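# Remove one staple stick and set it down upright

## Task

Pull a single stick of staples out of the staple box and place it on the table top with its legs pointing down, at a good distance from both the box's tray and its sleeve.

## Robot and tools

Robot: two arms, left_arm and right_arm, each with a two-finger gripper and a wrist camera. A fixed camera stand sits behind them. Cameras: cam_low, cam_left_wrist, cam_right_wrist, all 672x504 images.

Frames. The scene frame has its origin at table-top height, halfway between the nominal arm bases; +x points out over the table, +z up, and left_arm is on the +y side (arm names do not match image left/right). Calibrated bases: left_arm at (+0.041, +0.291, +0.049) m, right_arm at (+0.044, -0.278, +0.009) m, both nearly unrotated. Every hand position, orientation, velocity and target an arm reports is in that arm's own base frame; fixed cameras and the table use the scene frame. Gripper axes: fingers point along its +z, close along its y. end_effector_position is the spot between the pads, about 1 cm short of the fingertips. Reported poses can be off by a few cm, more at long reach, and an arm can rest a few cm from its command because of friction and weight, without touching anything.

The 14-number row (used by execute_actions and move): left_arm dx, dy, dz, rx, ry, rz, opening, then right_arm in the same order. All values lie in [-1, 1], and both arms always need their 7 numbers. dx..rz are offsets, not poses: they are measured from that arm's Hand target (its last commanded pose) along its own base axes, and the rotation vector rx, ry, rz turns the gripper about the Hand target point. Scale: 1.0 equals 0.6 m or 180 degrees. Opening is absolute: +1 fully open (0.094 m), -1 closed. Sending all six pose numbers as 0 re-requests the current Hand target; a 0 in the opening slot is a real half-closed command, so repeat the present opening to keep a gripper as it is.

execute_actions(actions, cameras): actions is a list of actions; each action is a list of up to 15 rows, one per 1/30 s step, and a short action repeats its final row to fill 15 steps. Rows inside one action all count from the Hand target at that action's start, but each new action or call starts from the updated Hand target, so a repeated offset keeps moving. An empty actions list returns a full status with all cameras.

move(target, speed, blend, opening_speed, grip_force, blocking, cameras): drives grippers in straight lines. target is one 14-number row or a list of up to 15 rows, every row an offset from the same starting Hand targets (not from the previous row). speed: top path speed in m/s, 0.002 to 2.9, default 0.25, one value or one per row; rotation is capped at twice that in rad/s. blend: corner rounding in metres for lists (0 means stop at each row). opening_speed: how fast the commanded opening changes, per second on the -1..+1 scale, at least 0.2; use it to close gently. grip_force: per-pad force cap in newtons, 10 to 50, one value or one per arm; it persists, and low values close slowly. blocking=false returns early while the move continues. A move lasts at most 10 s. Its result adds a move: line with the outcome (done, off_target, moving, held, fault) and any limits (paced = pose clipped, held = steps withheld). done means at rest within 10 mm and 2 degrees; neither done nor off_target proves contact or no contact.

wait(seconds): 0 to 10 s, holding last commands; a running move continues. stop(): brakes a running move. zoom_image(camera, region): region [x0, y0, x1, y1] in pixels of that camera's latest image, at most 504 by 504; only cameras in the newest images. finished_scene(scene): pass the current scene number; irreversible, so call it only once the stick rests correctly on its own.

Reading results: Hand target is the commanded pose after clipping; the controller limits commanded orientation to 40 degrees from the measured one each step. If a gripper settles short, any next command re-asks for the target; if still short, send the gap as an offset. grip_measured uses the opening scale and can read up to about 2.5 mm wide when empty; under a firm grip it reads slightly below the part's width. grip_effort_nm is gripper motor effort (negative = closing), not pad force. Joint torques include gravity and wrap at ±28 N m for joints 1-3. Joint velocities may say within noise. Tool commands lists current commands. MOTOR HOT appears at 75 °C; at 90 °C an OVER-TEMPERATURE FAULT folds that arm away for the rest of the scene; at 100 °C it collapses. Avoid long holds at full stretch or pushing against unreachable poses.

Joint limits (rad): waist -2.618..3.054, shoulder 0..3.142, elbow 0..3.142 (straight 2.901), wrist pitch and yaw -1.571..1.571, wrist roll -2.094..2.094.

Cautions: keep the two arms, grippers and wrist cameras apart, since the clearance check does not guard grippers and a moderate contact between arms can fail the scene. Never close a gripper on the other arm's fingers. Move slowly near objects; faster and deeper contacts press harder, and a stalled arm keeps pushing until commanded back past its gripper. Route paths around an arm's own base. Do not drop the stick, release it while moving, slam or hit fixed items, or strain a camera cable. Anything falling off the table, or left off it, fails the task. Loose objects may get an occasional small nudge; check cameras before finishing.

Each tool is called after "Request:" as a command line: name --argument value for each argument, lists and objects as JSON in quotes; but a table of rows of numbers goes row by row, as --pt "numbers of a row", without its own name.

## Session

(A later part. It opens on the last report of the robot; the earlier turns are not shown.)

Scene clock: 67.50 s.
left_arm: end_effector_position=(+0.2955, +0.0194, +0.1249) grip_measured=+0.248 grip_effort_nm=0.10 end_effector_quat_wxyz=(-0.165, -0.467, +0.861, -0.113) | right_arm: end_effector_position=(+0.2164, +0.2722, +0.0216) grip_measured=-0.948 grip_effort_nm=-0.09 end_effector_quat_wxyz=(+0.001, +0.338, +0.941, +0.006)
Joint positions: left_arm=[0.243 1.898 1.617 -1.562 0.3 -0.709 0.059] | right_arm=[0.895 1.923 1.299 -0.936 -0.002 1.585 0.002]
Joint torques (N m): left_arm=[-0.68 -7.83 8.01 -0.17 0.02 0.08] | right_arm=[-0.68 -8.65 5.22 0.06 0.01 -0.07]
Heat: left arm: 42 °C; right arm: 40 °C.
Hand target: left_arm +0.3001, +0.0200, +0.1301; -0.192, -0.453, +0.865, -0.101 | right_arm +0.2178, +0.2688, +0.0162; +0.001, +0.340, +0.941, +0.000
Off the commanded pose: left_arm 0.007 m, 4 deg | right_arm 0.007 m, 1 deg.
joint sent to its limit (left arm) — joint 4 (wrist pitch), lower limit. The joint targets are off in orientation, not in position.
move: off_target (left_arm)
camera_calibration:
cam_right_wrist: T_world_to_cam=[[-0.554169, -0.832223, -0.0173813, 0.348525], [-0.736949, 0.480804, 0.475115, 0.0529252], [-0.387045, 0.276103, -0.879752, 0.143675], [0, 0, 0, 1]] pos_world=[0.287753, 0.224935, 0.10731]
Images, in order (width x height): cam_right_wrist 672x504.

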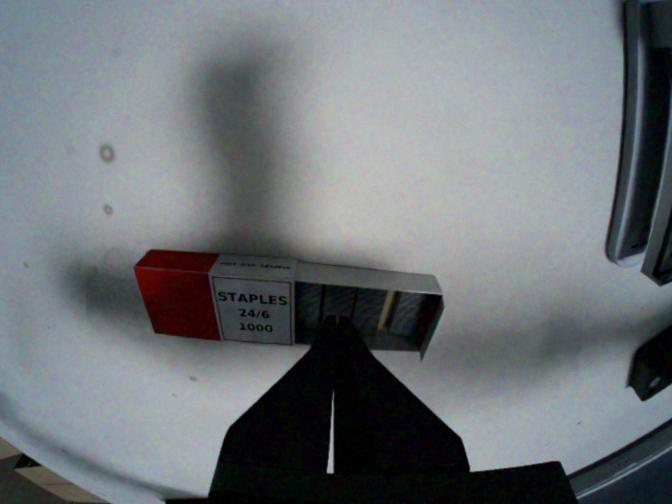

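Request:
move --pt "0 0 0 0 0 0 0.25 -0.0035 -0.0043 -0.0167 0 0 0 -0.95" --speed 0.04 --cameras '["cam_right_wrist"]'

Request:
zoom_image --camera "cam_right_wrist" --region '[270, 240, 450, 390]'

Scene clock: 68.77 s.
left_arm: end_effector_position=(+0.2955, +0.0194, +0.1249) grip_measured=+0.248 grip_effort_nm=0.10 end_effector_quat_wxyz=(-0.165, -0.467, +0.861, -0.113) | right_arm: end_effector_position=(+0.2143, +0.2695, +0.0118) grip_measured=-0.948 grip_effort_nm=-0.09 end_effector_quat_wxyz=(+0.001, +0.338, +0.941, +0.006)
Joint positions: left_arm=[0.243 1.898 1.617 -1.562 0.3 -0.709 0.059] | right_arm=[0.895 1.926 1.262 -0.896 -0.002 1.585 0.002]
Joint torques (N m): left_arm=[-0.68 -7.82 8.01 -0.17 0.03 0.08] | right_arm=[-0.69 -8.55 5.12 0.1 0.01 -0.07]
Heat: left arm: 42 °C; right arm: 40 °C.
Hand target: left_arm +0.3001, +0.0200, +0.1301; -0.192, -0.453, +0.865, -0.101 | right_arm +0.2158, +0.2663, +0.0062; +0.001, +0.340, +0.941, +0.000
Off the commanded pose: left_arm 0.007 m, 4 deg | right_arm 0.007 m, 1 deg.
joint sent to its limit (left arm) — joint 4 (wrist pitch), lower limit. The joint targets are off in orientation, not in position.
move: off_target (left_arm)
camera_calibration:
cam_right_wrist: T_world_to_cam=[[-0.554184, -0.832228, -0.0166477, 0.34496], [-0.73673, 0.481086, 0.475168, 0.0571536], [-0.387439, 0.275596, -0.879737, 0.135182], [0, 0, 0, 1]] pos_world=[0.285653, 0.222334, 0.0975097]
Images, in order (width x height): cam_right_wrist 672x504.

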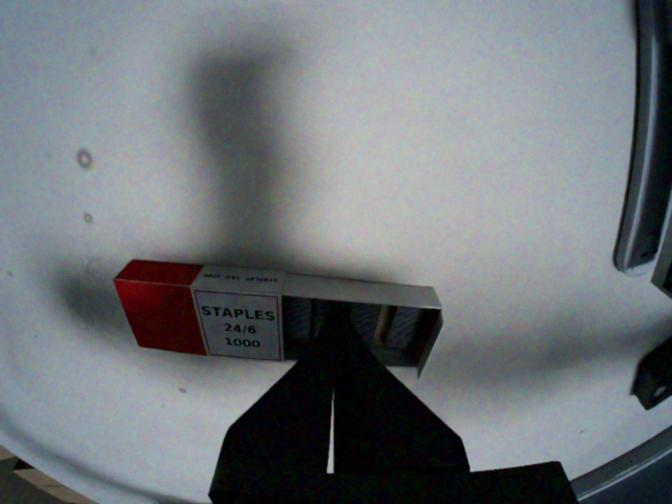

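Scaled by 2.800 from the camera's 672x504 image, which has a finer 960x720 frame.

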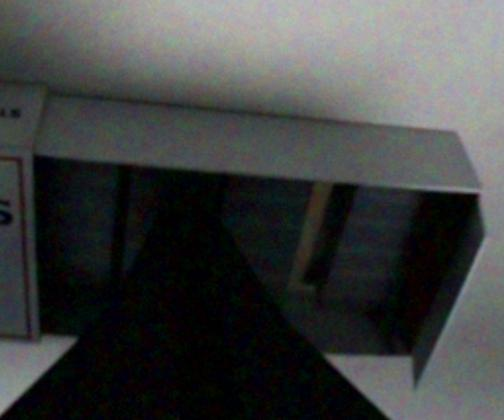

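Request:
move --pt "0 0 0 0 0 0 0.25 0 0 -0.0067 0 0 0 -0.95" --speed 0.04 --cameras '["cam_right_wrist"]'

Request:
zoom_image --camera "cam_right_wrist" --region '[270, 240, 450, 390]'

Scene clock: 69.80 s.
left_arm: end_effector_position=(+0.2955, +0.0194, +0.1249) grip_measured=+0.248 grip_effort_nm=0.09 end_effector_quat_wxyz=(-0.165, -0.467, +0.861, -0.113) | right_arm: end_effector_position=(+0.2150, +0.2704, +0.0115) grip_measured=-0.948 grip_effort_nm=-0.09 end_effector_quat_wxyz=(+0.002, +0.338, +0.941, +0.008)
Joint positions: left_arm=[0.243 1.898 1.617 -1.562 0.3 -0.709 0.059] | right_arm=[0.895 1.926 1.26 -0.889 -0.002 1.585 0.002]
Joint torques (N m): left_arm=[-0.68 -7.83 8.01 -0.17 0.03 0.08] | right_arm=[-0.68 -8.02 4.55 0.17 0 -0.06]
Heat: left arm: 42 °C; right arm: 40 °C.
Hand target: left_arm +0.3001, +0.0200, +0.1301; -0.192, -0.453, +0.865, -0.101 | right_arm +0.2158, +0.2663, +0.0022; +0.001, +0.340, +0.941, +0.000
Off the commanded pose: left_arm 0.007 m, 4 deg | right_arm 0.010 m, 1 deg.
joint sent to its limit (left arm) — joint 4 (wrist pitch), lower limit. The joint targets are off in orientation, not in position.
move: off_target (left_arm)
camera_calibration:
cam_right_wrist: T_world_to_cam=[[-0.554108, -0.832156, -0.0219136, 0.346211], [-0.738303, 0.479113, 0.47472, 0.0583077], [-0.384542, 0.279225, -0.879864, 0.133325], [0, 0, 0, 1]] pos_world=[0.286156, 0.222938, 0.0972145]
Images, in order (width x height): cam_right_wrist 672x504.

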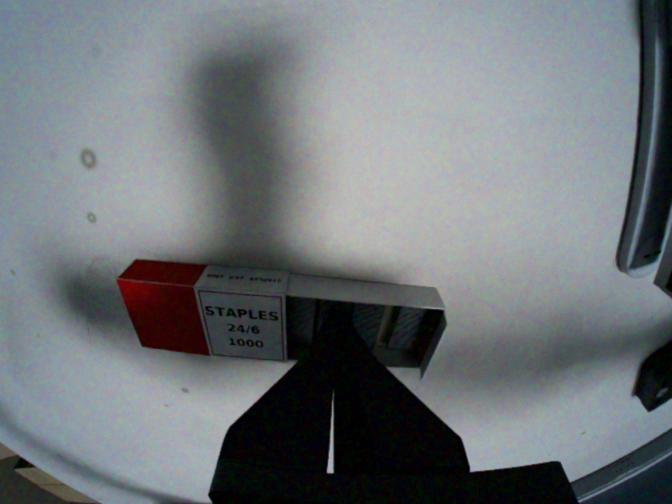

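Scaled by 2.800 from the camera's 672x504 image, which has a finer 960x720 frame.

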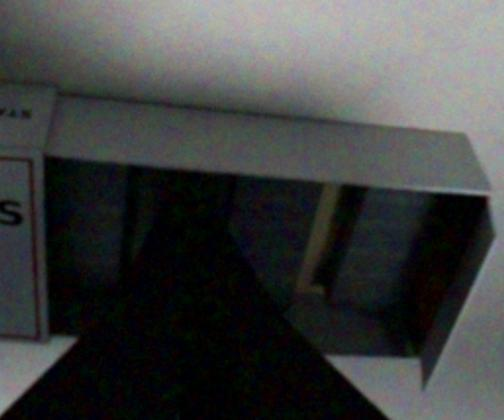

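Request:
move --pt "0 0 0 0 0 0 0.25 0.0075 0.0175 0 0 0 0 -0.95" --speed 0.03 --cameras '["cam_right_wrist"]'

Request:
zoom_image --camera "cam_right_wrist" --region '[270, 240, 450, 390]'

Scene clock: 70.90 s.
left_arm: end_effector_position=(+0.2955, +0.0194, +0.1249) grip_measured=+0.248 grip_effort_nm=0.10 end_effector_quat_wxyz=(-0.165, -0.467, +0.861, -0.113) | right_arm: end_effector_position=(+0.2189, +0.2753, +0.0111) grip_measured=-0.948 grip_effort_nm=-0.08 end_effector_quat_wxyz=(+0.002, +0.338, +0.941, +0.008)
Joint positions: left_arm=[0.243 1.898 1.617 -1.562 0.3 -0.709 0.059] | right_arm=[0.895 1.949 1.291 -0.897 -0.002 1.585 0.002]
Joint torques (N m): left_arm=[-0.68 -7.83 8.01 -0.17 0.03 0.08] | right_arm=[0.12 -6.99 6.48 0.1 0.01 0.03]
Heat: left arm: 42 °C; right arm: 40 °C.
Hand target: left_arm +0.3001, +0.0200, +0.1301; -0.192, -0.453, +0.865, -0.101 | right_arm +0.2202, +0.2767, +0.0021; +0.001, +0.340, +0.941, +0.000
Off the commanded pose: left_arm 0.007 m, 4 deg | right_arm 0.009 m, 1 deg.
joint sent to its limit (left arm) — joint 4 (wrist pitch), lower limit. The joint targets are off in orientation, not in position.
move: off_target (left_arm)
camera_calibration:
cam_right_wrist: T_world_to_cam=[[-0.554104, -0.832167, -0.0216027, 0.352329], [-0.738207, 0.479214, 0.474768, 0.0590216], [-0.384734, 0.279018, -0.879846, 0.133233], [0, 0, 0, 1]] pos_world=[0.290056, 0.227738, 0.0968143]
Images, in order (width x height): cam_right_wrist 672x504.

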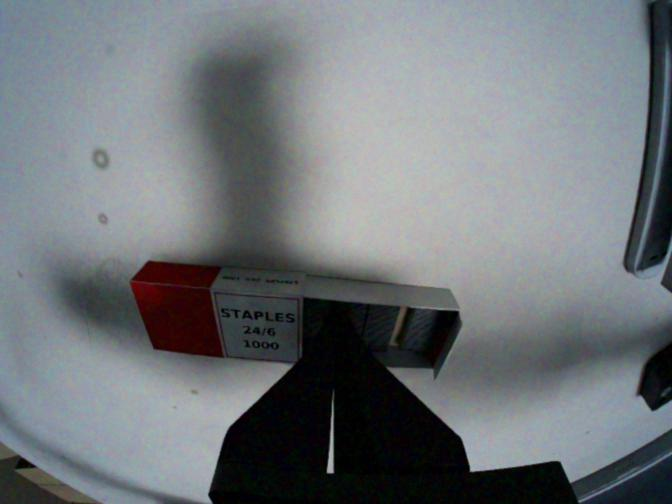

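Scaled by 2.800 from the camera's 672x504 image, which has a finer 960x720 frame.

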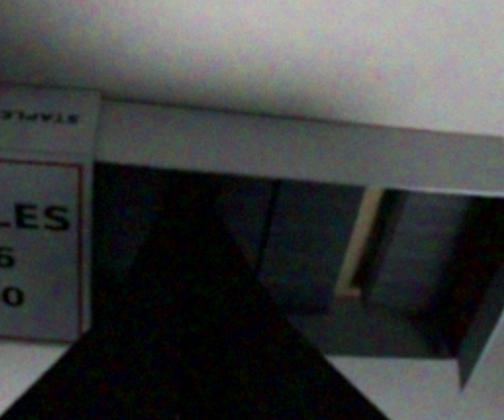

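Request:
move --pt "0 0 0 0 0 0 0.25 0 0 0.1465 0 0 0 -0.95" --pt "0 0 0 0 0 0 0.25 -0.0908 -0.1112 0.1632 0.0272 -0.2747 0.4770 0.3" --pt "-0.0087 -0.416 -0.1397 0 0 0 0.25 -0.0908 -0.1112 0.0857 0.0272 -0.2747 0.4770 0.3" --speed '[0.15,0.4,0.25]' --blend '[0.02,0.02,0]' --cameras '["all"]'

Scene clock: 87.43 s.
left_arm: end_effector_position=(+0.2835, -0.2257, +0.0425) grip_measured=+0.248 grip_effort_nm=0.10 end_effector_quat_wxyz=(-0.201, -0.450, +0.865, -0.088) | right_arm: end_effector_position=(+0.1640, +0.2089, +0.0531) grip_measured=+0.298 grip_effort_nm=0.12 end_effector_quat_wxyz=(+0.341, -0.401, +0.835, +0.161)
Joint positions: left_arm=[-0.465 2.037 1.478 -1.111 0.433 -1.402 0.059] | right_arm=[0.913 0.902 0.284 -0.18 0.017 0.011 0.061]
Joint torques (N m): left_arm=[0.24 -9.13 7.73 0.44 0.16 -0.07] | right_arm=[-0.75 -0.94 6.49 1.15 -0.12 -0.07]
Heat: left arm: 43 °C; right arm: 39 °C.
Hand target: left_arm +0.2949, -0.2296, +0.0462; -0.191, -0.453, +0.865, -0.101 | right_arm +0.1657, +0.2101, +0.0535; +0.345, -0.400, +0.833, +0.165
Off the commanded pose: left_arm 0.013 m, 2 deg | right_arm 0.002 m, 1 deg.
move: off_target (left_arm); blend cut to 0 m at target 2
camera_calibration:
cam_left_wrist: T_world_to_cam=[[0.872119, -0.480982, -0.0898102, -0.355143], [-0.224372, -0.55624, 0.800159, -0.0621889], [-0.434818, -0.677682, -0.593026, 0.116444], [0, 0, 0, 1]] pos_world=[0.346405, -0.126497, 0.0869197]
cam_right_wrist: T_world_to_cam=[[0.823019, -0.563457, 0.0718108, -0.0192776], [-0.527554, -0.805122, -0.271046, 0.303668], [0.210539, 0.185192, -0.959884, 0.0938864], [0, 0, 0, 1]] pos_world=[0.1563, 0.216241, 0.173812]

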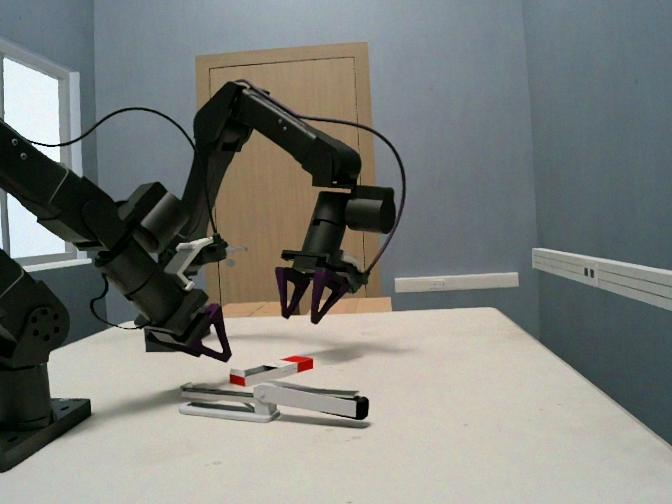

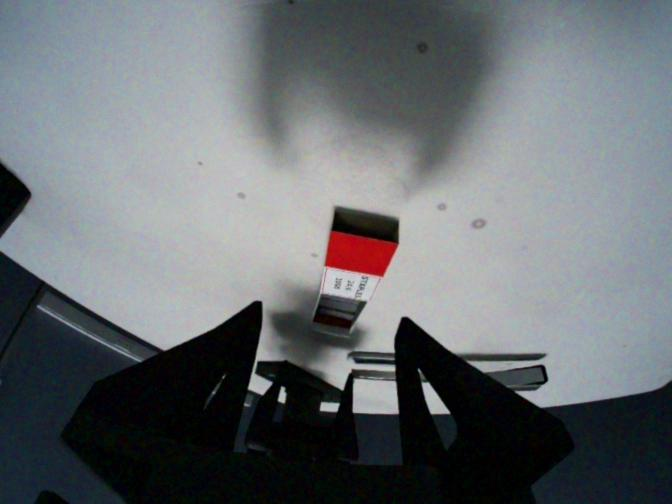

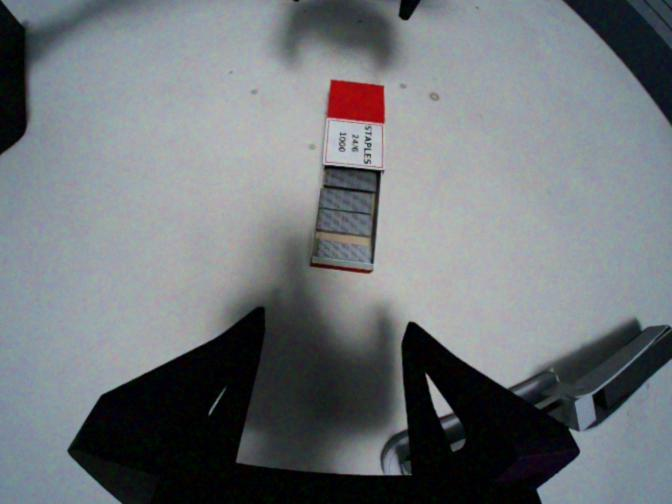

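Request:
zoom_image --camera "cam_right_wrist" --region '[290, 150, 400, 280]'

Request:
zoom_image --camera "cam_left_wrist" --region '[300, 195, 420, 345]'

Scaled by 3.877 from the camera's 672x504 image, which has a finer 960x720 frame.

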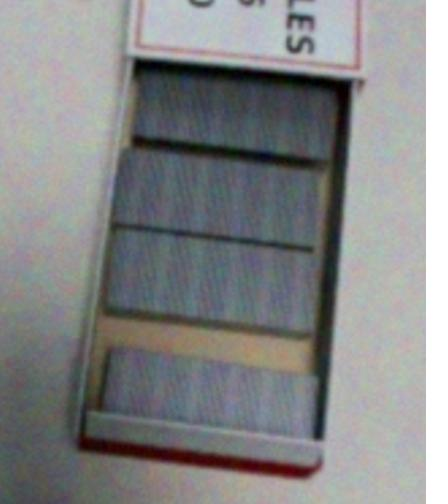

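Scaled by 3.360 from the camera's 672x504 image, which has a finer 960x720 frame.

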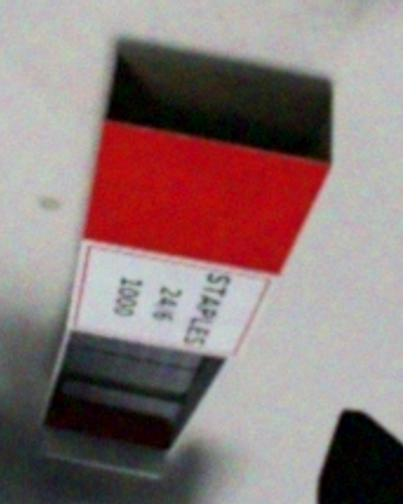

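Request:
move --pt "-0.0272 -0.042 -0.1145 0 0 0 0.25 0 0 0 0 0 0 0.3" --speed 0.12 --cameras '["cam_left_wrist"]'

Scene clock: 90.93 s.
left_arm: end_effector_position=(+0.2806, -0.2533, -0.0179) grip_measured=+0.248 grip_effort_nm=0.09 end_effector_quat_wxyz=(-0.189, -0.451, +0.866, -0.103) | right_arm: end_effector_position=(+0.1640, +0.2090, +0.0532) grip_measured=+0.298 grip_effort_nm=0.12 end_effector_quat_wxyz=(+0.341, -0.401, +0.835, +0.161)
Joint positions: left_arm=[-0.536 2.125 1.357 -0.829 0.433 -1.491 0.059] | right_arm=[0.913 0.902 0.284 -0.18 0.017 0.011 0.061]
Joint torques (N m): left_arm=[-0.5 -9.28 4.62 0.57 0.2 -0.09] | right_arm=[-0.76 -0.9 6.48 1.17 -0.11 -0.07]
Heat: left arm: 42 °C; right arm: 39 °C.
Hand target: left_arm +0.2786, -0.2548, -0.0225; -0.191, -0.453, +0.865, -0.101 | right_arm +0.1657, +0.2100, +0.0535; +0.345, -0.400, +0.833, +0.165
Off the commanded pose: left_arm 0.005 m, 0 deg | right_arm 0.002 m, 1 deg.
move: done
camera_calibration:
cam_left_wrist: T_world_to_cam=[[0.879163, -0.473556, -0.0530751, -0.370774], [-0.246869, -0.547899, 0.799289, -0.0214352], [-0.407588, -0.689603, -0.598599, 0.0499772], [0, 0, 0, 1]] pos_world=[0.341049, -0.152862, 0.0273704]
Images, in order (width x height): cam_left_wrist 672x504.

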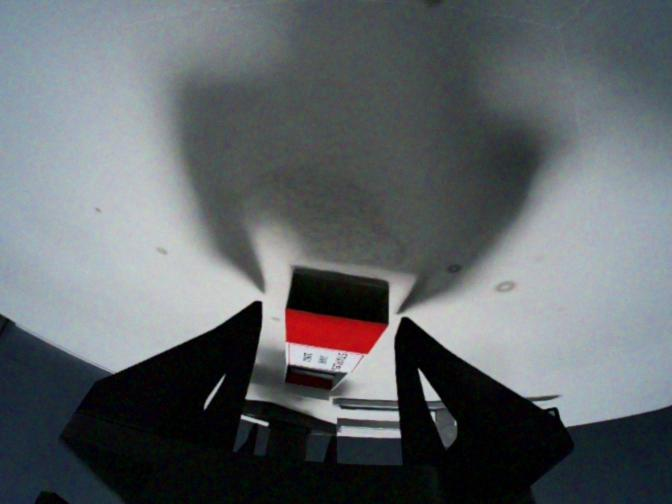

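Request:
move --pt "0 0 0 0 0 0 -0.22 0.0291 0.0367 -0.032 0 0 0 0.15" --speed 0.1 --opening_speed 0.4 --cameras '["cam_right_wrist","cam_left_wrist"]'

Scene clock: 92.50 s.
left_arm: end_effector_position=(+0.2808, -0.2534, -0.0179) grip_measured=-0.218 grip_effort_nm=-0.50 end_effector_quat_wxyz=(-0.189, -0.451, +0.866, -0.103) | right_arm: end_effector_position=(+0.1787, +0.2283, +0.0294) grip_measured=+0.152 grip_effort_nm=-0.09 end_effector_quat_wxyz=(+0.336, -0.402, +0.837, +0.159)
Joint positions: left_arm=[-0.536 2.125 1.357 -0.828 0.433 -1.491 0.037] | right_arm=[0.913 1.158 0.284 0.064 0.017 0.011 0.054]
Joint velocities: left_arm=[0.002 -0.007 -0.002 0.037 -0.022 0.066 0.01] | right_arm=[within noise]
Joint torques (N m): left_arm=[-0.5 -9.28 4.62 0.58 0.2 -0.08] | right_arm=[-0.84 -2.41 6.76 1.22 -0.12 -0.08]
Heat: left arm: 42 °C; right arm: 39 °C.
Hand target: left_arm +0.2786, -0.2548, -0.0225; -0.191, -0.453, +0.865, -0.101 | right_arm +0.1832, +0.2321, +0.0343; +0.345, -0.400, +0.833, +0.165
Off the commanded pose: left_arm 0.005 m, 0 deg | right_arm 0.008 m, 1 deg.
move: done
camera_calibration:
cam_left_wrist: T_world_to_cam=[[0.879391, -0.473205, -0.0524273, -0.37095], [-0.24711, -0.547777, 0.799298, -0.0213653], [-0.40695, -0.68994, -0.598644, 0.0496819], [0, 0, 0, 1]] pos_world=[0.341148, -0.152961, 0.0273711]
cam_right_wrist: T_world_to_cam=[[0.824, -0.562141, 0.0708637, -0.0193032], [-0.528956, -0.808051, -0.259344, 0.321288], [0.203049, 0.176215, -0.963182, 0.0678369], [0, 0, 0, 1]] pos_world=[0.172079, 0.236812, 0.150031]
Images, in order (width x height): cam_left_wrist 672x504, cam_right_wrist 672x504.

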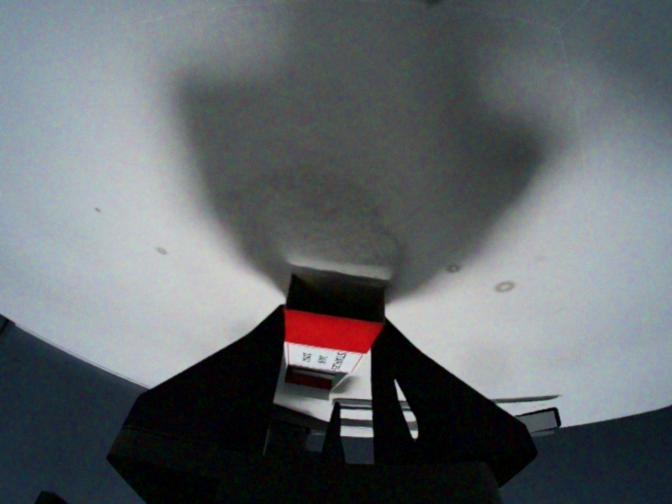

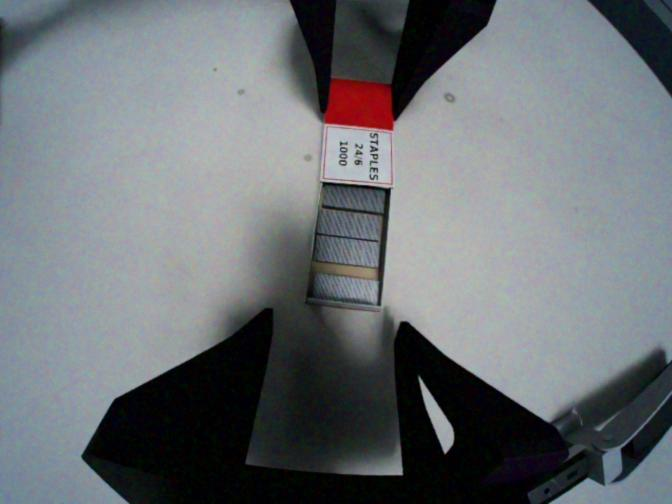

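Request:
zoom_image --camera "cam_right_wrist" --region '[290, 170, 410, 320]'

Scaled by 3.360 from the camera's 672x504 image, which has a finer 960x720 frame.

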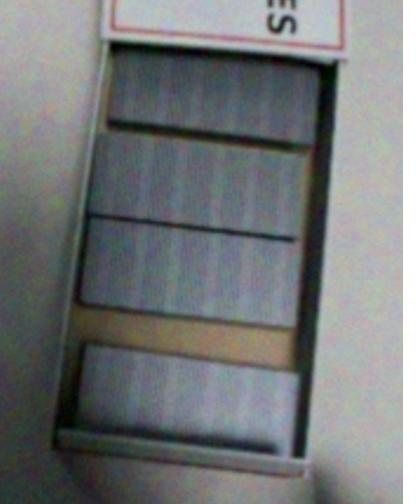

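Request:
move --pt "0 0 0 0 0 0 -0.22 0.0182 0.0173 -0.0247 0 0 0 0.0" --speed 0.08 --cameras '["cam_right_wrist"]'

Scene clock: 94.43 s.
left_arm: end_effector_position=(+0.2808, -0.2534, -0.0179) grip_measured=-0.220 grip_effort_nm=-0.56 end_effector_quat_wxyz=(-0.189, -0.451, +0.866, -0.103) | right_arm: end_effector_position=(+0.1878, +0.2360, +0.0122) grip_measured=+0.002 grip_effort_nm=-0.09 end_effector_quat_wxyz=(+0.333, -0.402, +0.838, +0.157)
Joint positions: left_arm=[-0.536 2.125 1.357 -0.828 0.433 -1.491 0.037] | right_arm=[0.9 1.311 0.284 0.209 0.009 0.003 0.047]
Joint velocities: left_arm=[0.012 0.007 -0.002 0.037 -0.007 -0.007 -0.005] | right_arm=[within noise]
Joint torques (N m): left_arm=[-0.5 -9.28 4.6 0.58 0.2 -0.08] | right_arm=[-0.76 -3.08 6.94 1.16 -0.12 -0.07]
Heat: left arm: 42 °C; right arm: 39 °C.
Hand target: left_arm +0.2786, -0.2548, -0.0225; -0.191, -0.453, +0.865, -0.101 | right_arm +0.1941, +0.2425, +0.0195; +0.345, -0.400, +0.833, +0.165
Off the commanded pose: left_arm 0.005 m, 0 deg | right_arm 0.012 m, 2 deg.
move: off_target (right_arm)
camera_calibration:
cam_right_wrist: T_world_to_cam=[[0.823576, -0.562829, 0.0703235, -0.0210086], [-0.531196, -0.808812, -0.252298, 0.328254], [0.198879, 0.170431, -0.965091, 0.0503036], [0, 0, 0, 1]] pos_world=[0.181665, 0.245098, 0.132843]
Images, in order (width x height): cam_right_wrist 672x504.

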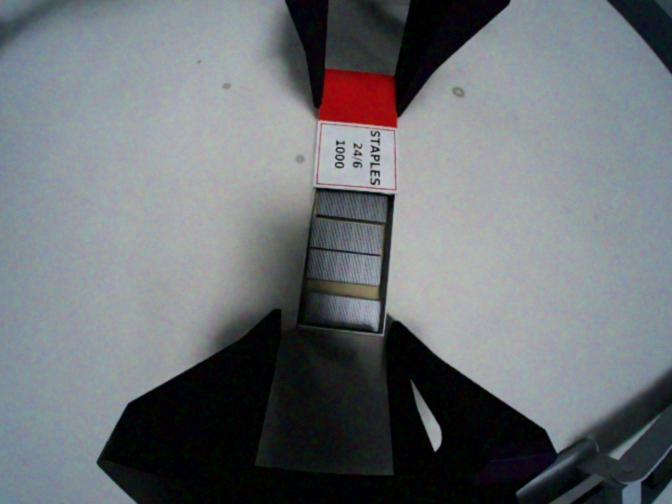

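Request:
move --pt "0 0 0 0 0 0 -0.22 0.005 -0.0035 0 0 0 0 -0.24" --speed 0.05 --opening_speed 0.4 --cameras '["cam_right_wrist"]'

Scene clock: 95.50 s.
left_arm: end_effector_position=(+0.2813, -0.2539, -0.0178) grip_measured=-0.220 grip_effort_nm=-0.58 end_effector_quat_wxyz=(-0.189, -0.452, +0.865, -0.104) | right_arm: end_effector_position=(+0.1902, +0.2342, +0.0124) grip_measured=-0.232 grip_effort_nm=-0.41 end_effector_quat_wxyz=(+0.332, -0.402, +0.838, +0.158)
Joint positions: left_arm=[-0.536 2.125 1.357 -0.825 0.434 -1.494 0.037] | right_arm=[0.881 1.311 0.284 0.21 -0.007 -0.01 0.036]
Joint velocities: left_arm=[0.002 0.002 -0.002 0.037 -0.051 0.007 -0.006] | right_arm=[within noise]
Joint torques (N m): left_arm=[-0.5 -9.29 4.59 0.55 0.19 -0.06] | right_arm=[-0.77 -2.95 6.99 1.16 -0.11 -0.09]
Heat: left arm: 42 °C; right arm: 39 °C.
Hand target: left_arm +0.2786, -0.2548, -0.0224; -0.191, -0.453, +0.865, -0.101 | right_arm +0.1971, +0.2404, +0.0195; +0.345, -0.400, +0.833, +0.165
Off the commanded pose: left_arm 0.005 m, 1 deg | right_arm 0.012 m, 2 deg.
move: off_target (right_arm)
camera_calibration:
cam_right_wrist: T_world_to_cam=[[0.824109, -0.562414, 0.0673429, -0.024085], [-0.531117, -0.808571, -0.253233, 0.328121], [0.196873, 0.172925, -0.965058, 0.0500808], [0, 0, 0, 1]] pos_world=[0.18426, 0.243104, 0.133044]
Images, in order (width x height): cam_right_wrist 672x504.

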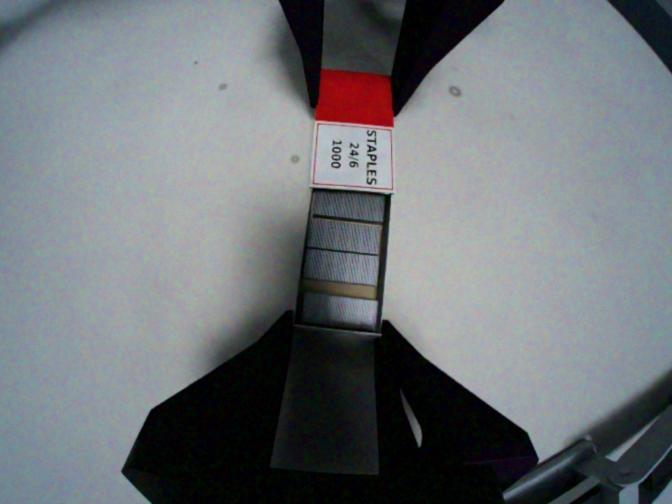

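Request:
move --pt "0 0 0 0 0 0 -0.22 -0.022 -0.027 0 0 0 0 -0.25" --speed 0.06 --cameras '["cam_right_wrist"]'

Scene clock: 97.60 s.
left_arm: end_effector_position=(+0.2775, -0.2597, -0.0152) grip_measured=-0.217 grip_effort_nm=-0.48 end_effector_quat_wxyz=(-0.202, -0.449, +0.863, -0.112) | right_arm: end_effector_position=(+0.1842, +0.2263, +0.0177) grip_measured=-0.247 grip_effort_nm=-0.70 end_effector_quat_wxyz=(+0.343, -0.400, +0.834, +0.163)
Joint positions: left_arm=[-0.54 2.125 1.357 -0.825 0.467 -1.494 0.037] | right_arm=[0.879 1.223 0.241 0.19 -0.008 -0.013 0.035]
Joint velocities: left_arm=[within noise] | right_arm=[-0.027 -0.012 -0.007 0.066 -0.037 0.022 0.008]
Joint torques (N m): left_arm=[-0.16 -9.31 4.63 0.58 -0.08 -0.05] | right_arm=[-0.76 -4.74 5.27 0.98 -0.11 -0.07]
Heat: left arm: 42 °C; right arm: 39 °C.
Hand target: left_arm +0.2787, -0.2548, -0.0225; -0.191, -0.453, +0.865, -0.101 | right_arm +0.1839, +0.2241, +0.0195; +0.345, -0.400, +0.833, +0.165
Off the commanded pose: left_arm 0.009 m, 2 deg | right_arm 0.003 m, 0 deg.
move: done
camera_calibration:
cam_right_wrist: T_world_to_cam=[[0.823275, -0.563214, 0.0707709, -0.023685], [-0.526391, -0.804147, -0.276152, 0.318437], [0.212443, 0.190096, -0.958505, 0.0509048], [0, 0, 0, 1]] pos_world=[0.176307, 0.233054, 0.138406]
Images, in order (width x height): cam_right_wrist 672x504.

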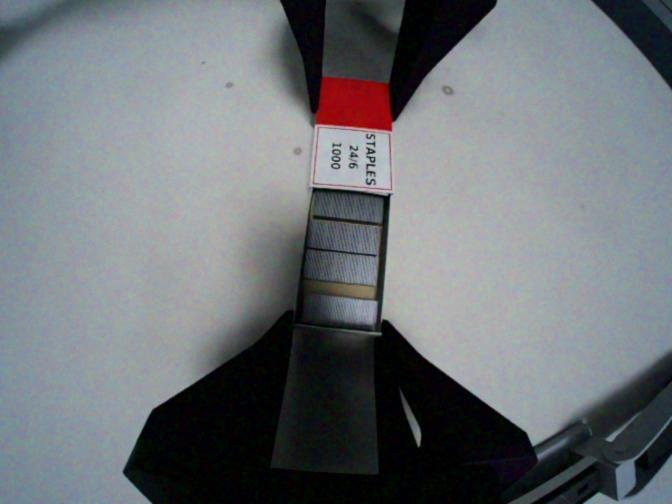

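Request:
move --pt "0 0 0 0 0 0 -0.22 -0.012 -0.0155 -0.011 0 0 0 -0.25" --speed 0.06 --cameras '["cam_right_wrist","cam_low"]'

Scene clock: 98.60 s.
left_arm: end_effector_position=(+0.2745, -0.2638, -0.0137) grip_measured=-0.219 grip_effort_nm=-0.56 end_effector_quat_wxyz=(-0.210, -0.446, +0.862, -0.117) | right_arm: end_effector_position=(+0.1801, +0.2211, +0.0173) grip_measured=-0.247 grip_effort_nm=-0.67 end_effector_quat_wxyz=(+0.352, -0.399, +0.830, +0.167)
Joint positions: left_arm=[-0.545 2.125 1.357 -0.825 0.485 -1.494 0.037] | right_arm=[0.876 1.183 0.196 0.217 -0.011 -0.015 0.035]
Joint velocities: left_arm=[0.007 0.007 -0.012 -0.081 0.022 -0.022 -0.007] | right_arm=[within noise]
Joint torques (N m): left_arm=[0.31 -9.33 4.62 0.54 -0.25 -0.05] | right_arm=[-0.8 -3.85 4.64 0.88 -0.13 -0.07]
Heat: left arm: 41 °C; right arm: 39 °C.
Hand target: left_arm +0.2786, -0.2548, -0.0225; -0.191, -0.453, +0.865, -0.101 | right_arm +0.1767, +0.2148, +0.0129; +0.345, -0.400, +0.833, +0.165
Off the commanded pose: left_arm 0.013 m, 3 deg | right_arm 0.008 m, 1 deg.
move: off_target (left_arm)
camera_calibration:
cam_right_wrist: T_world_to_cam=[[0.823002, -0.563369, 0.0726828, -0.0232038], [-0.52106, -0.799684, -0.29833, 0.310358], [0.226193, 0.207654, -0.951691, 0.0458086], [0, 0, 0, 1]] pos_world=[0.170451, 0.225604, 0.137872]
Images, in order (width x height): cam_low 672x504, cam_right_wrist 672x504.

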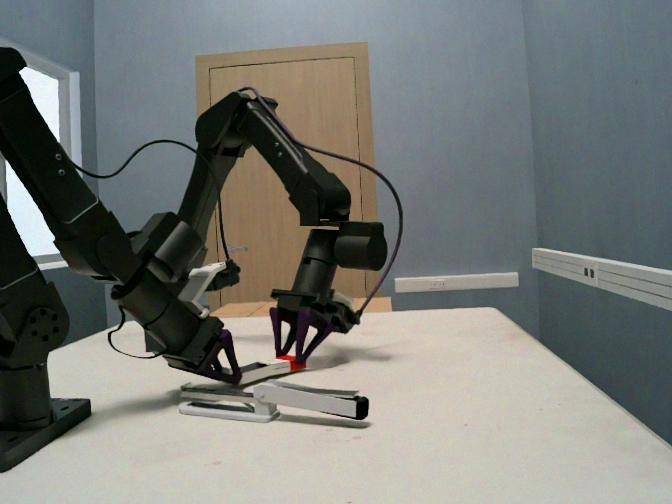

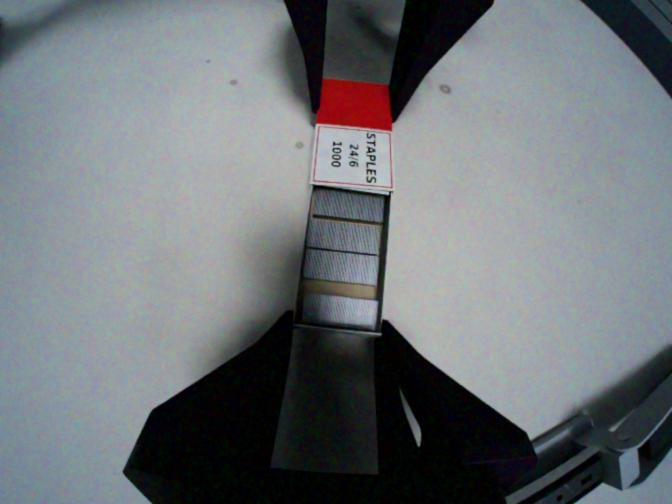

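Request:
move --pt "0 0 0 0 0 0 -0.22 0.0165 0.02 0.0 0 0 0 -0.24" --speed 0.06 --cameras '["cam_right_wrist","cam_low"]'

Request:
zoom_image --camera "cam_low" --region '[200, 310, 340, 410]'

Scene clock: 99.83 s.
left_arm: end_effector_position=(+0.2767, -0.2602, -0.0159) grip_measured=-0.218 grip_effort_nm=-0.51 end_effector_quat_wxyz=(-0.200, -0.447, +0.865, -0.110) | right_arm: end_effector_position=(+0.1836, +0.2257, +0.0116) grip_measured=-0.235 grip_effort_nm=-0.25 end_effector_quat_wxyz=(+0.346, -0.400, +0.832, +0.166)
Joint positions: left_arm=[-0.545 2.125 1.357 -0.825 0.459 -1.494 0.037] | right_arm=[0.876 1.254 0.213 0.258 -0.013 -0.015 0.036]
Joint torques (N m): left_arm=[0.28 -9.31 4.6 0.55 -0.03 -0.05] | right_arm=[-0.73 -2.26 6.97 0.91 -0.09 -0.06]
Heat: left arm: 41 °C; right arm: 39 °C.
Hand target: left_arm +0.2786, -0.2548, -0.0224; -0.192, -0.453, +0.865, -0.101 | right_arm +0.1866, +0.2268, +0.0129; +0.345, -0.400, +0.833, +0.165
Off the commanded pose: left_arm 0.009 m, 2 deg | right_arm 0.003 m, 0 deg.
move: done
camera_calibration:
cam_right_wrist: T_world_to_cam=[[0.824269, -0.561804, 0.0704008, -0.0235933], [-0.522837, -0.802959, -0.286178, 0.315153], [0.217305, 0.199079, -0.955587, 0.0423201], [0, 0, 0, 1]] pos_world=[0.175025, 0.231375, 0.132291]
Images, in order (width x height): cam_low 672x504, cam_right_wrist 672x504.

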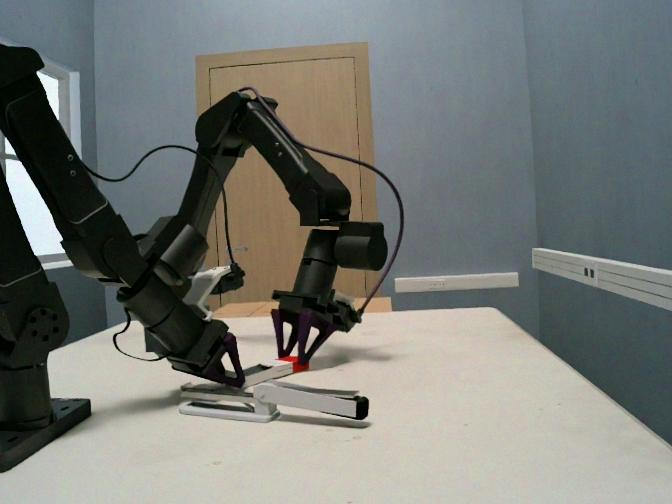

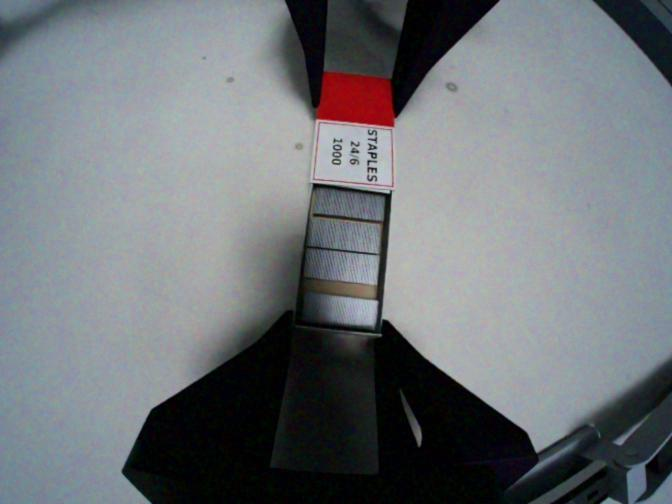

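Scaled by 3.600 from the camera's 672x504 image, which has a finer 960x720 frame.

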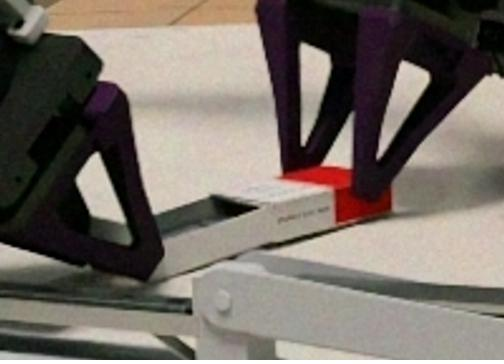

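Request:
move --pt "0 0 0 0 0 0 0.25 0 0 0 0 0 0 -0.24" --opening_speed 0.6 --cameras '["cam_left_wrist"]'

Request:
move --pt "0.0272 0.042 0.1053 0 0 0 0.25 0 0 0 0 0 0 -0.24" --pt "0.02 0.42 0.26 0 0 0 0.25 0 0 0 0 0 0 -0.24" --speed '[0.12, 0.3]' --blend '[0.02, 0]' --cameras '["all"]'

Request:
zoom_image --camera "cam_right_wrist" --region '[280, 170, 420, 350]'

Scene clock: 106.47 s.
left_arm: end_effector_position=(+0.2780, -0.2582, -0.0170) grip_measured=+0.248 grip_effort_nm=0.10 end_effector_quat_wxyz=(-0.193, -0.447, +0.867, -0.106) | right_arm: end_effector_position=(+0.1836, +0.2257, +0.0116) grip_measured=-0.235 grip_effort_nm=-0.26 end_effector_quat_wxyz=(+0.346, -0.400, +0.832, +0.166)
Joint positions: left_arm=[-0.545 2.125 1.357 -0.825 0.444 -1.494 0.059] | right_arm=[0.876 1.254 0.213 0.258 -0.013 -0.015 0.036]
Joint torques (N m): left_arm=[0.28 -9.31 4.6 0.55 0.1 -0.06] | right_arm=[-0.72 -2.28 6.97 0.91 -0.08 -0.06]
Heat: left arm: 41 °C; right arm: 39 °C.
Hand target: left_arm +0.2786, -0.2548, -0.0225; -0.191, -0.453, +0.865, -0.101 | right_arm +0.1866, +0.2268, +0.0129; +0.345, -0.400, +0.833, +0.165
Off the commanded pose: left_arm 0.006 m, 1 deg | right_arm 0.003 m, 0 deg.
move: done
camera_calibration:
cam_left_wrist: T_world_to_cam=[[0.875732, -0.480138, -0.0505958, -0.371407], [-0.247783, -0.536916, 0.806427, -0.022314], [-0.414362, -0.693678, -0.589165, 0.0469161], [0, 0, 0, 1]] pos_world=[0.339165, -0.157763, 0.0268443]
Images, in order (width x height): cam_left_wrist 672x504.

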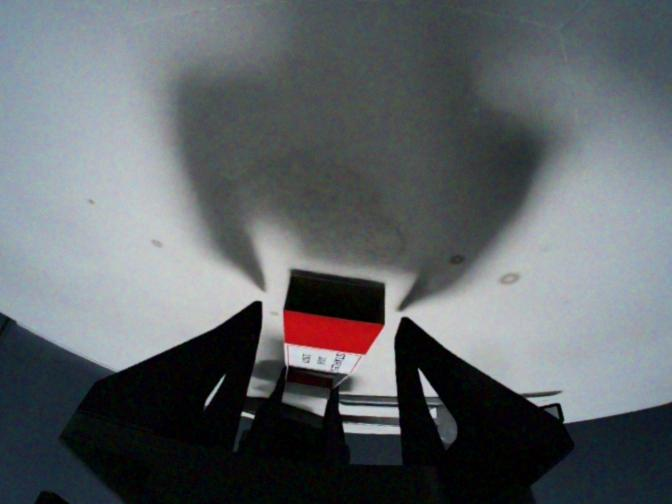

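Scene clock: 108.73 s.
left_arm: end_effector_position=(+0.2888, -0.0031, +0.1163) grip_measured=+0.248 grip_effort_nm=0.09 end_effector_quat_wxyz=(-0.193, -0.466, +0.857, -0.105) | right_arm: end_effector_position=(+0.1836, +0.2257, +0.0116) grip_measured=-0.235 grip_effort_nm=-0.26 end_effector_quat_wxyz=(+0.346, -0.400, +0.832, +0.166)
Joint positions: left_arm=[0.182 1.908 1.581 -1.559 0.317 -0.763 0.059] | right_arm=[0.876 1.254 0.213 0.258 -0.013 -0.015 0.036]
Joint torques (N m): left_arm=[-0.54 -12.18 7.21 -0.31 0.03 0.08] | right_arm=[-0.73 -2.25 6.95 0.91 -0.09 -0.06]
Heat: left arm: 41 °C; right arm: 39 °C.
Hand target: left_arm +0.2906, -0.0028, +0.1336; -0.191, -0.453, +0.865, -0.101 | right_arm +0.1866, +0.2268, +0.0129; +0.345, -0.400, +0.833, +0.165
Off the commanded pose: left_arm 0.017 m, 2 deg | right_arm 0.003 m, 0 deg.
joint sent to its limit (left arm) — joint 4 (wrist pitch), lower limit. The joint targets are off in orientation, not in position.
move: off_target (left_arm)
camera_calibration:
cam_left_wrist: T_world_to_cam=[[0.893519, -0.444824, -0.06129, -0.255463], [-0.21975, -0.552221, 0.804215, 0.00190993], [-0.391579, -0.705112, -0.59117, 0.300647], [0, 0, 0, 1]] pos_world=[0.346408, 0.0994087, 0.16054]
cam_right_wrist: T_world_to_cam=[[0.824269, -0.561804, 0.0704008, -0.0235933], [-0.522837, -0.802959, -0.286178, 0.315153], [0.217305, 0.199079, -0.955587, 0.0423201], [0, 0, 0, 1]] pos_world=[0.175025, 0.231375, 0.132291]

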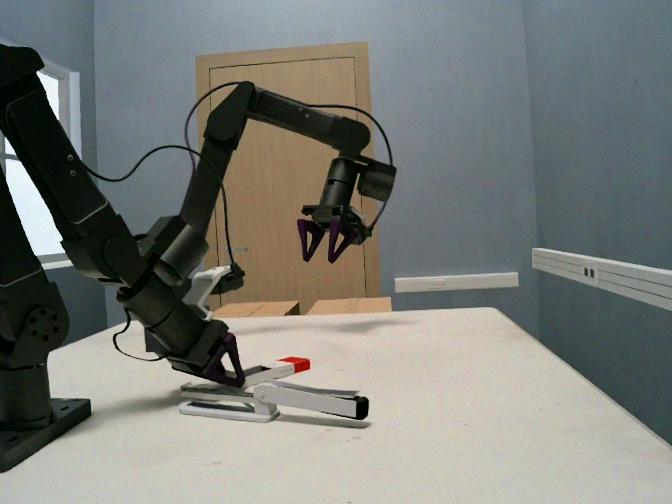

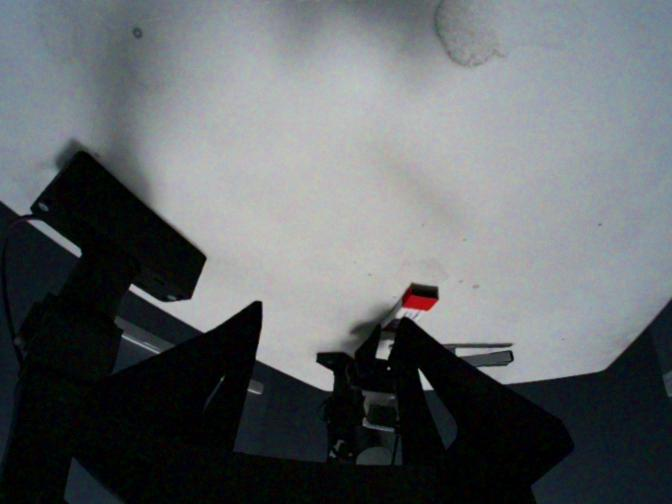

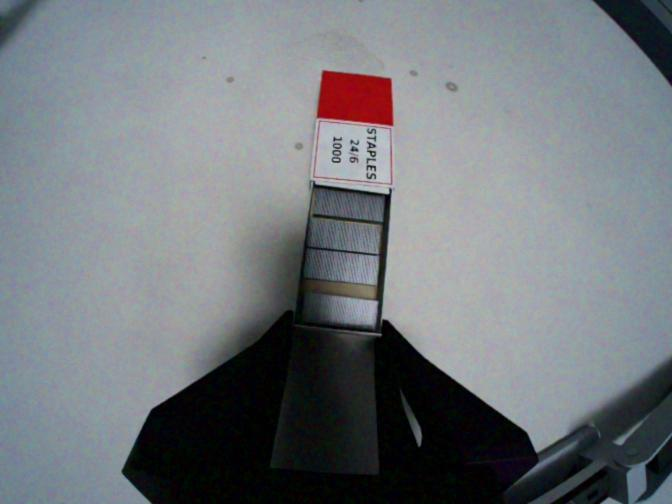

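Scaled by 2.800 from the camera's 672x504 image, which has a finer 960x720 frame.

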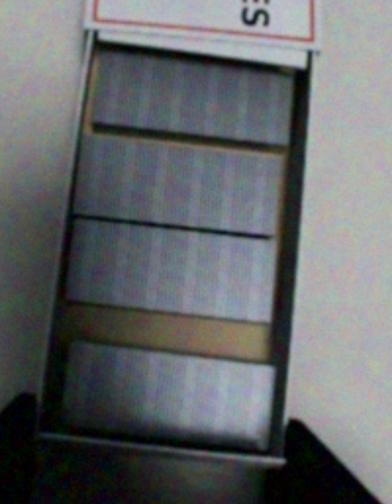

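Request:
execute_actions --actions '[]' --cameras '["all"]'

Scene clock: 110.60 s.
left_arm: end_effector_position=(+0.2888, -0.0031, +0.1163) grip_measured=+0.248 grip_effort_nm=0.10 end_effector_quat_wxyz=(-0.193, -0.465, +0.857, -0.105) | right_arm: end_effector_position=(+0.1836, +0.2257, +0.0116) grip_measured=-0.235 grip_effort_nm=-0.26 end_effector_quat_wxyz=(+0.346, -0.400, +0.832, +0.166)
Joint positions: left_arm=[0.182 1.908 1.581 -1.559 0.317 -0.762 0.059] | right_arm=[0.876 1.254 0.213 0.258 -0.013 -0.015 0.036]
Joint velocities: within noise
Joint torques (N m): left_arm=[-0.55 -12.16 7.2 -0.3 0.04 0.08] | right_arm=[-0.72 -2.26 6.97 0.91 -0.09 -0.06]
Motor temperatures (°C): left_arm=[26 36 41 40 26 22 27] | right_arm=[30 29 36 39 28 26 23]
Heat: left arm: 41 °C; right arm: 39 °C.
Hand target: left_arm +0.2907, -0.0028, +0.1336; -0.191, -0.453, +0.865, -0.101 | right_arm +0.1866, +0.2268, +0.0129; +0.345, -0.400, +0.833, +0.165
Tool commands: left_gripper/opening=+0.25 right_gripper/opening=-0.24
Off the commanded pose: left_arm 0.017 m, 2 deg | right_arm 0.003 m, 0 deg.
camera_calibration:
cam_left_wrist: T_world_to_cam=[[0.893398, -0.44509, -0.0611174, -0.255423], [-0.220042, -0.552105, 0.804214, 0.0019993], [-0.391691, -0.705035, -0.591188, 0.300681], [0, 0, 0, 1]] pos_world=[0.346408, 0.0994082, 0.160541]
cam_right_wrist: T_world_to_cam=[[0.824269, -0.561804, 0.0704008, -0.0235933], [-0.522837, -0.802959, -0.286178, 0.315153], [0.217305, 0.199079, -0.955587, 0.0423201], [0, 0, 0, 1]] pos_world=[0.175025, 0.231375, 0.132291]

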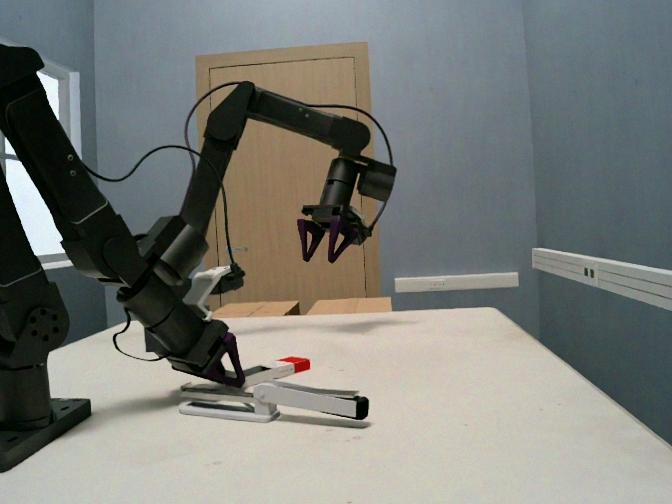

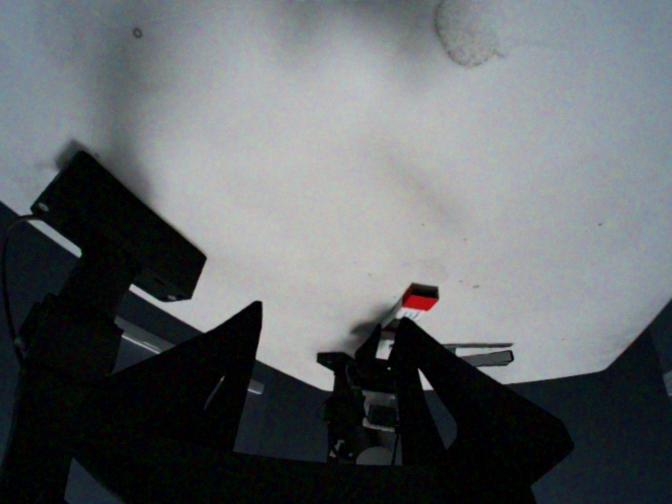

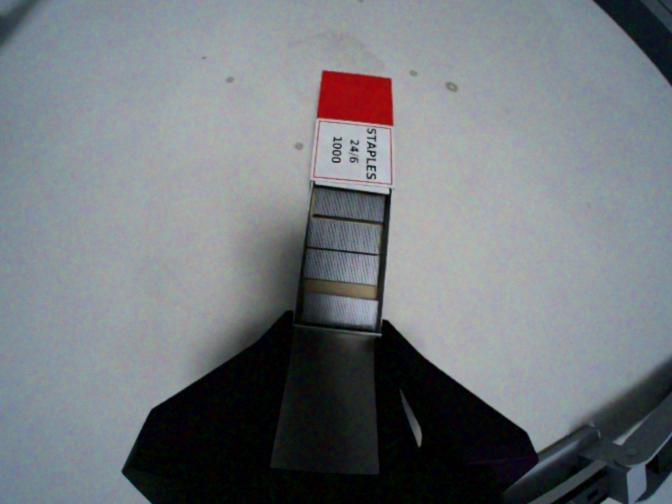

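Request:
zoom_image --camera "cam_right_wrist" --region '[270, 150, 420, 350]'

Request:
zoom_image --camera "cam_low" --region '[150, 300, 400, 450]'

Scaled by 2.520 from the camera's 672x504 image, which has a finer 960x720 frame.

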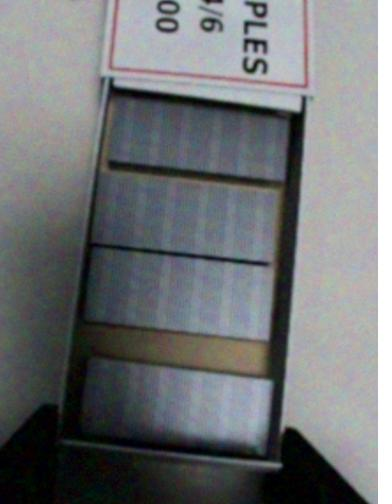

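Scaled by 2.016 from the camera's 672x504 image, which has a finer 960x720 frame.

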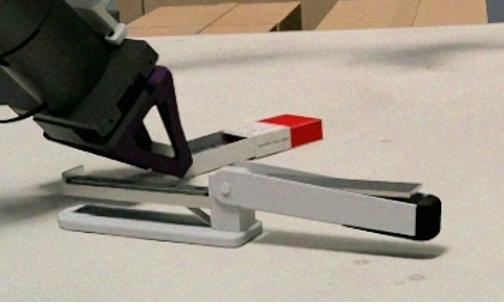

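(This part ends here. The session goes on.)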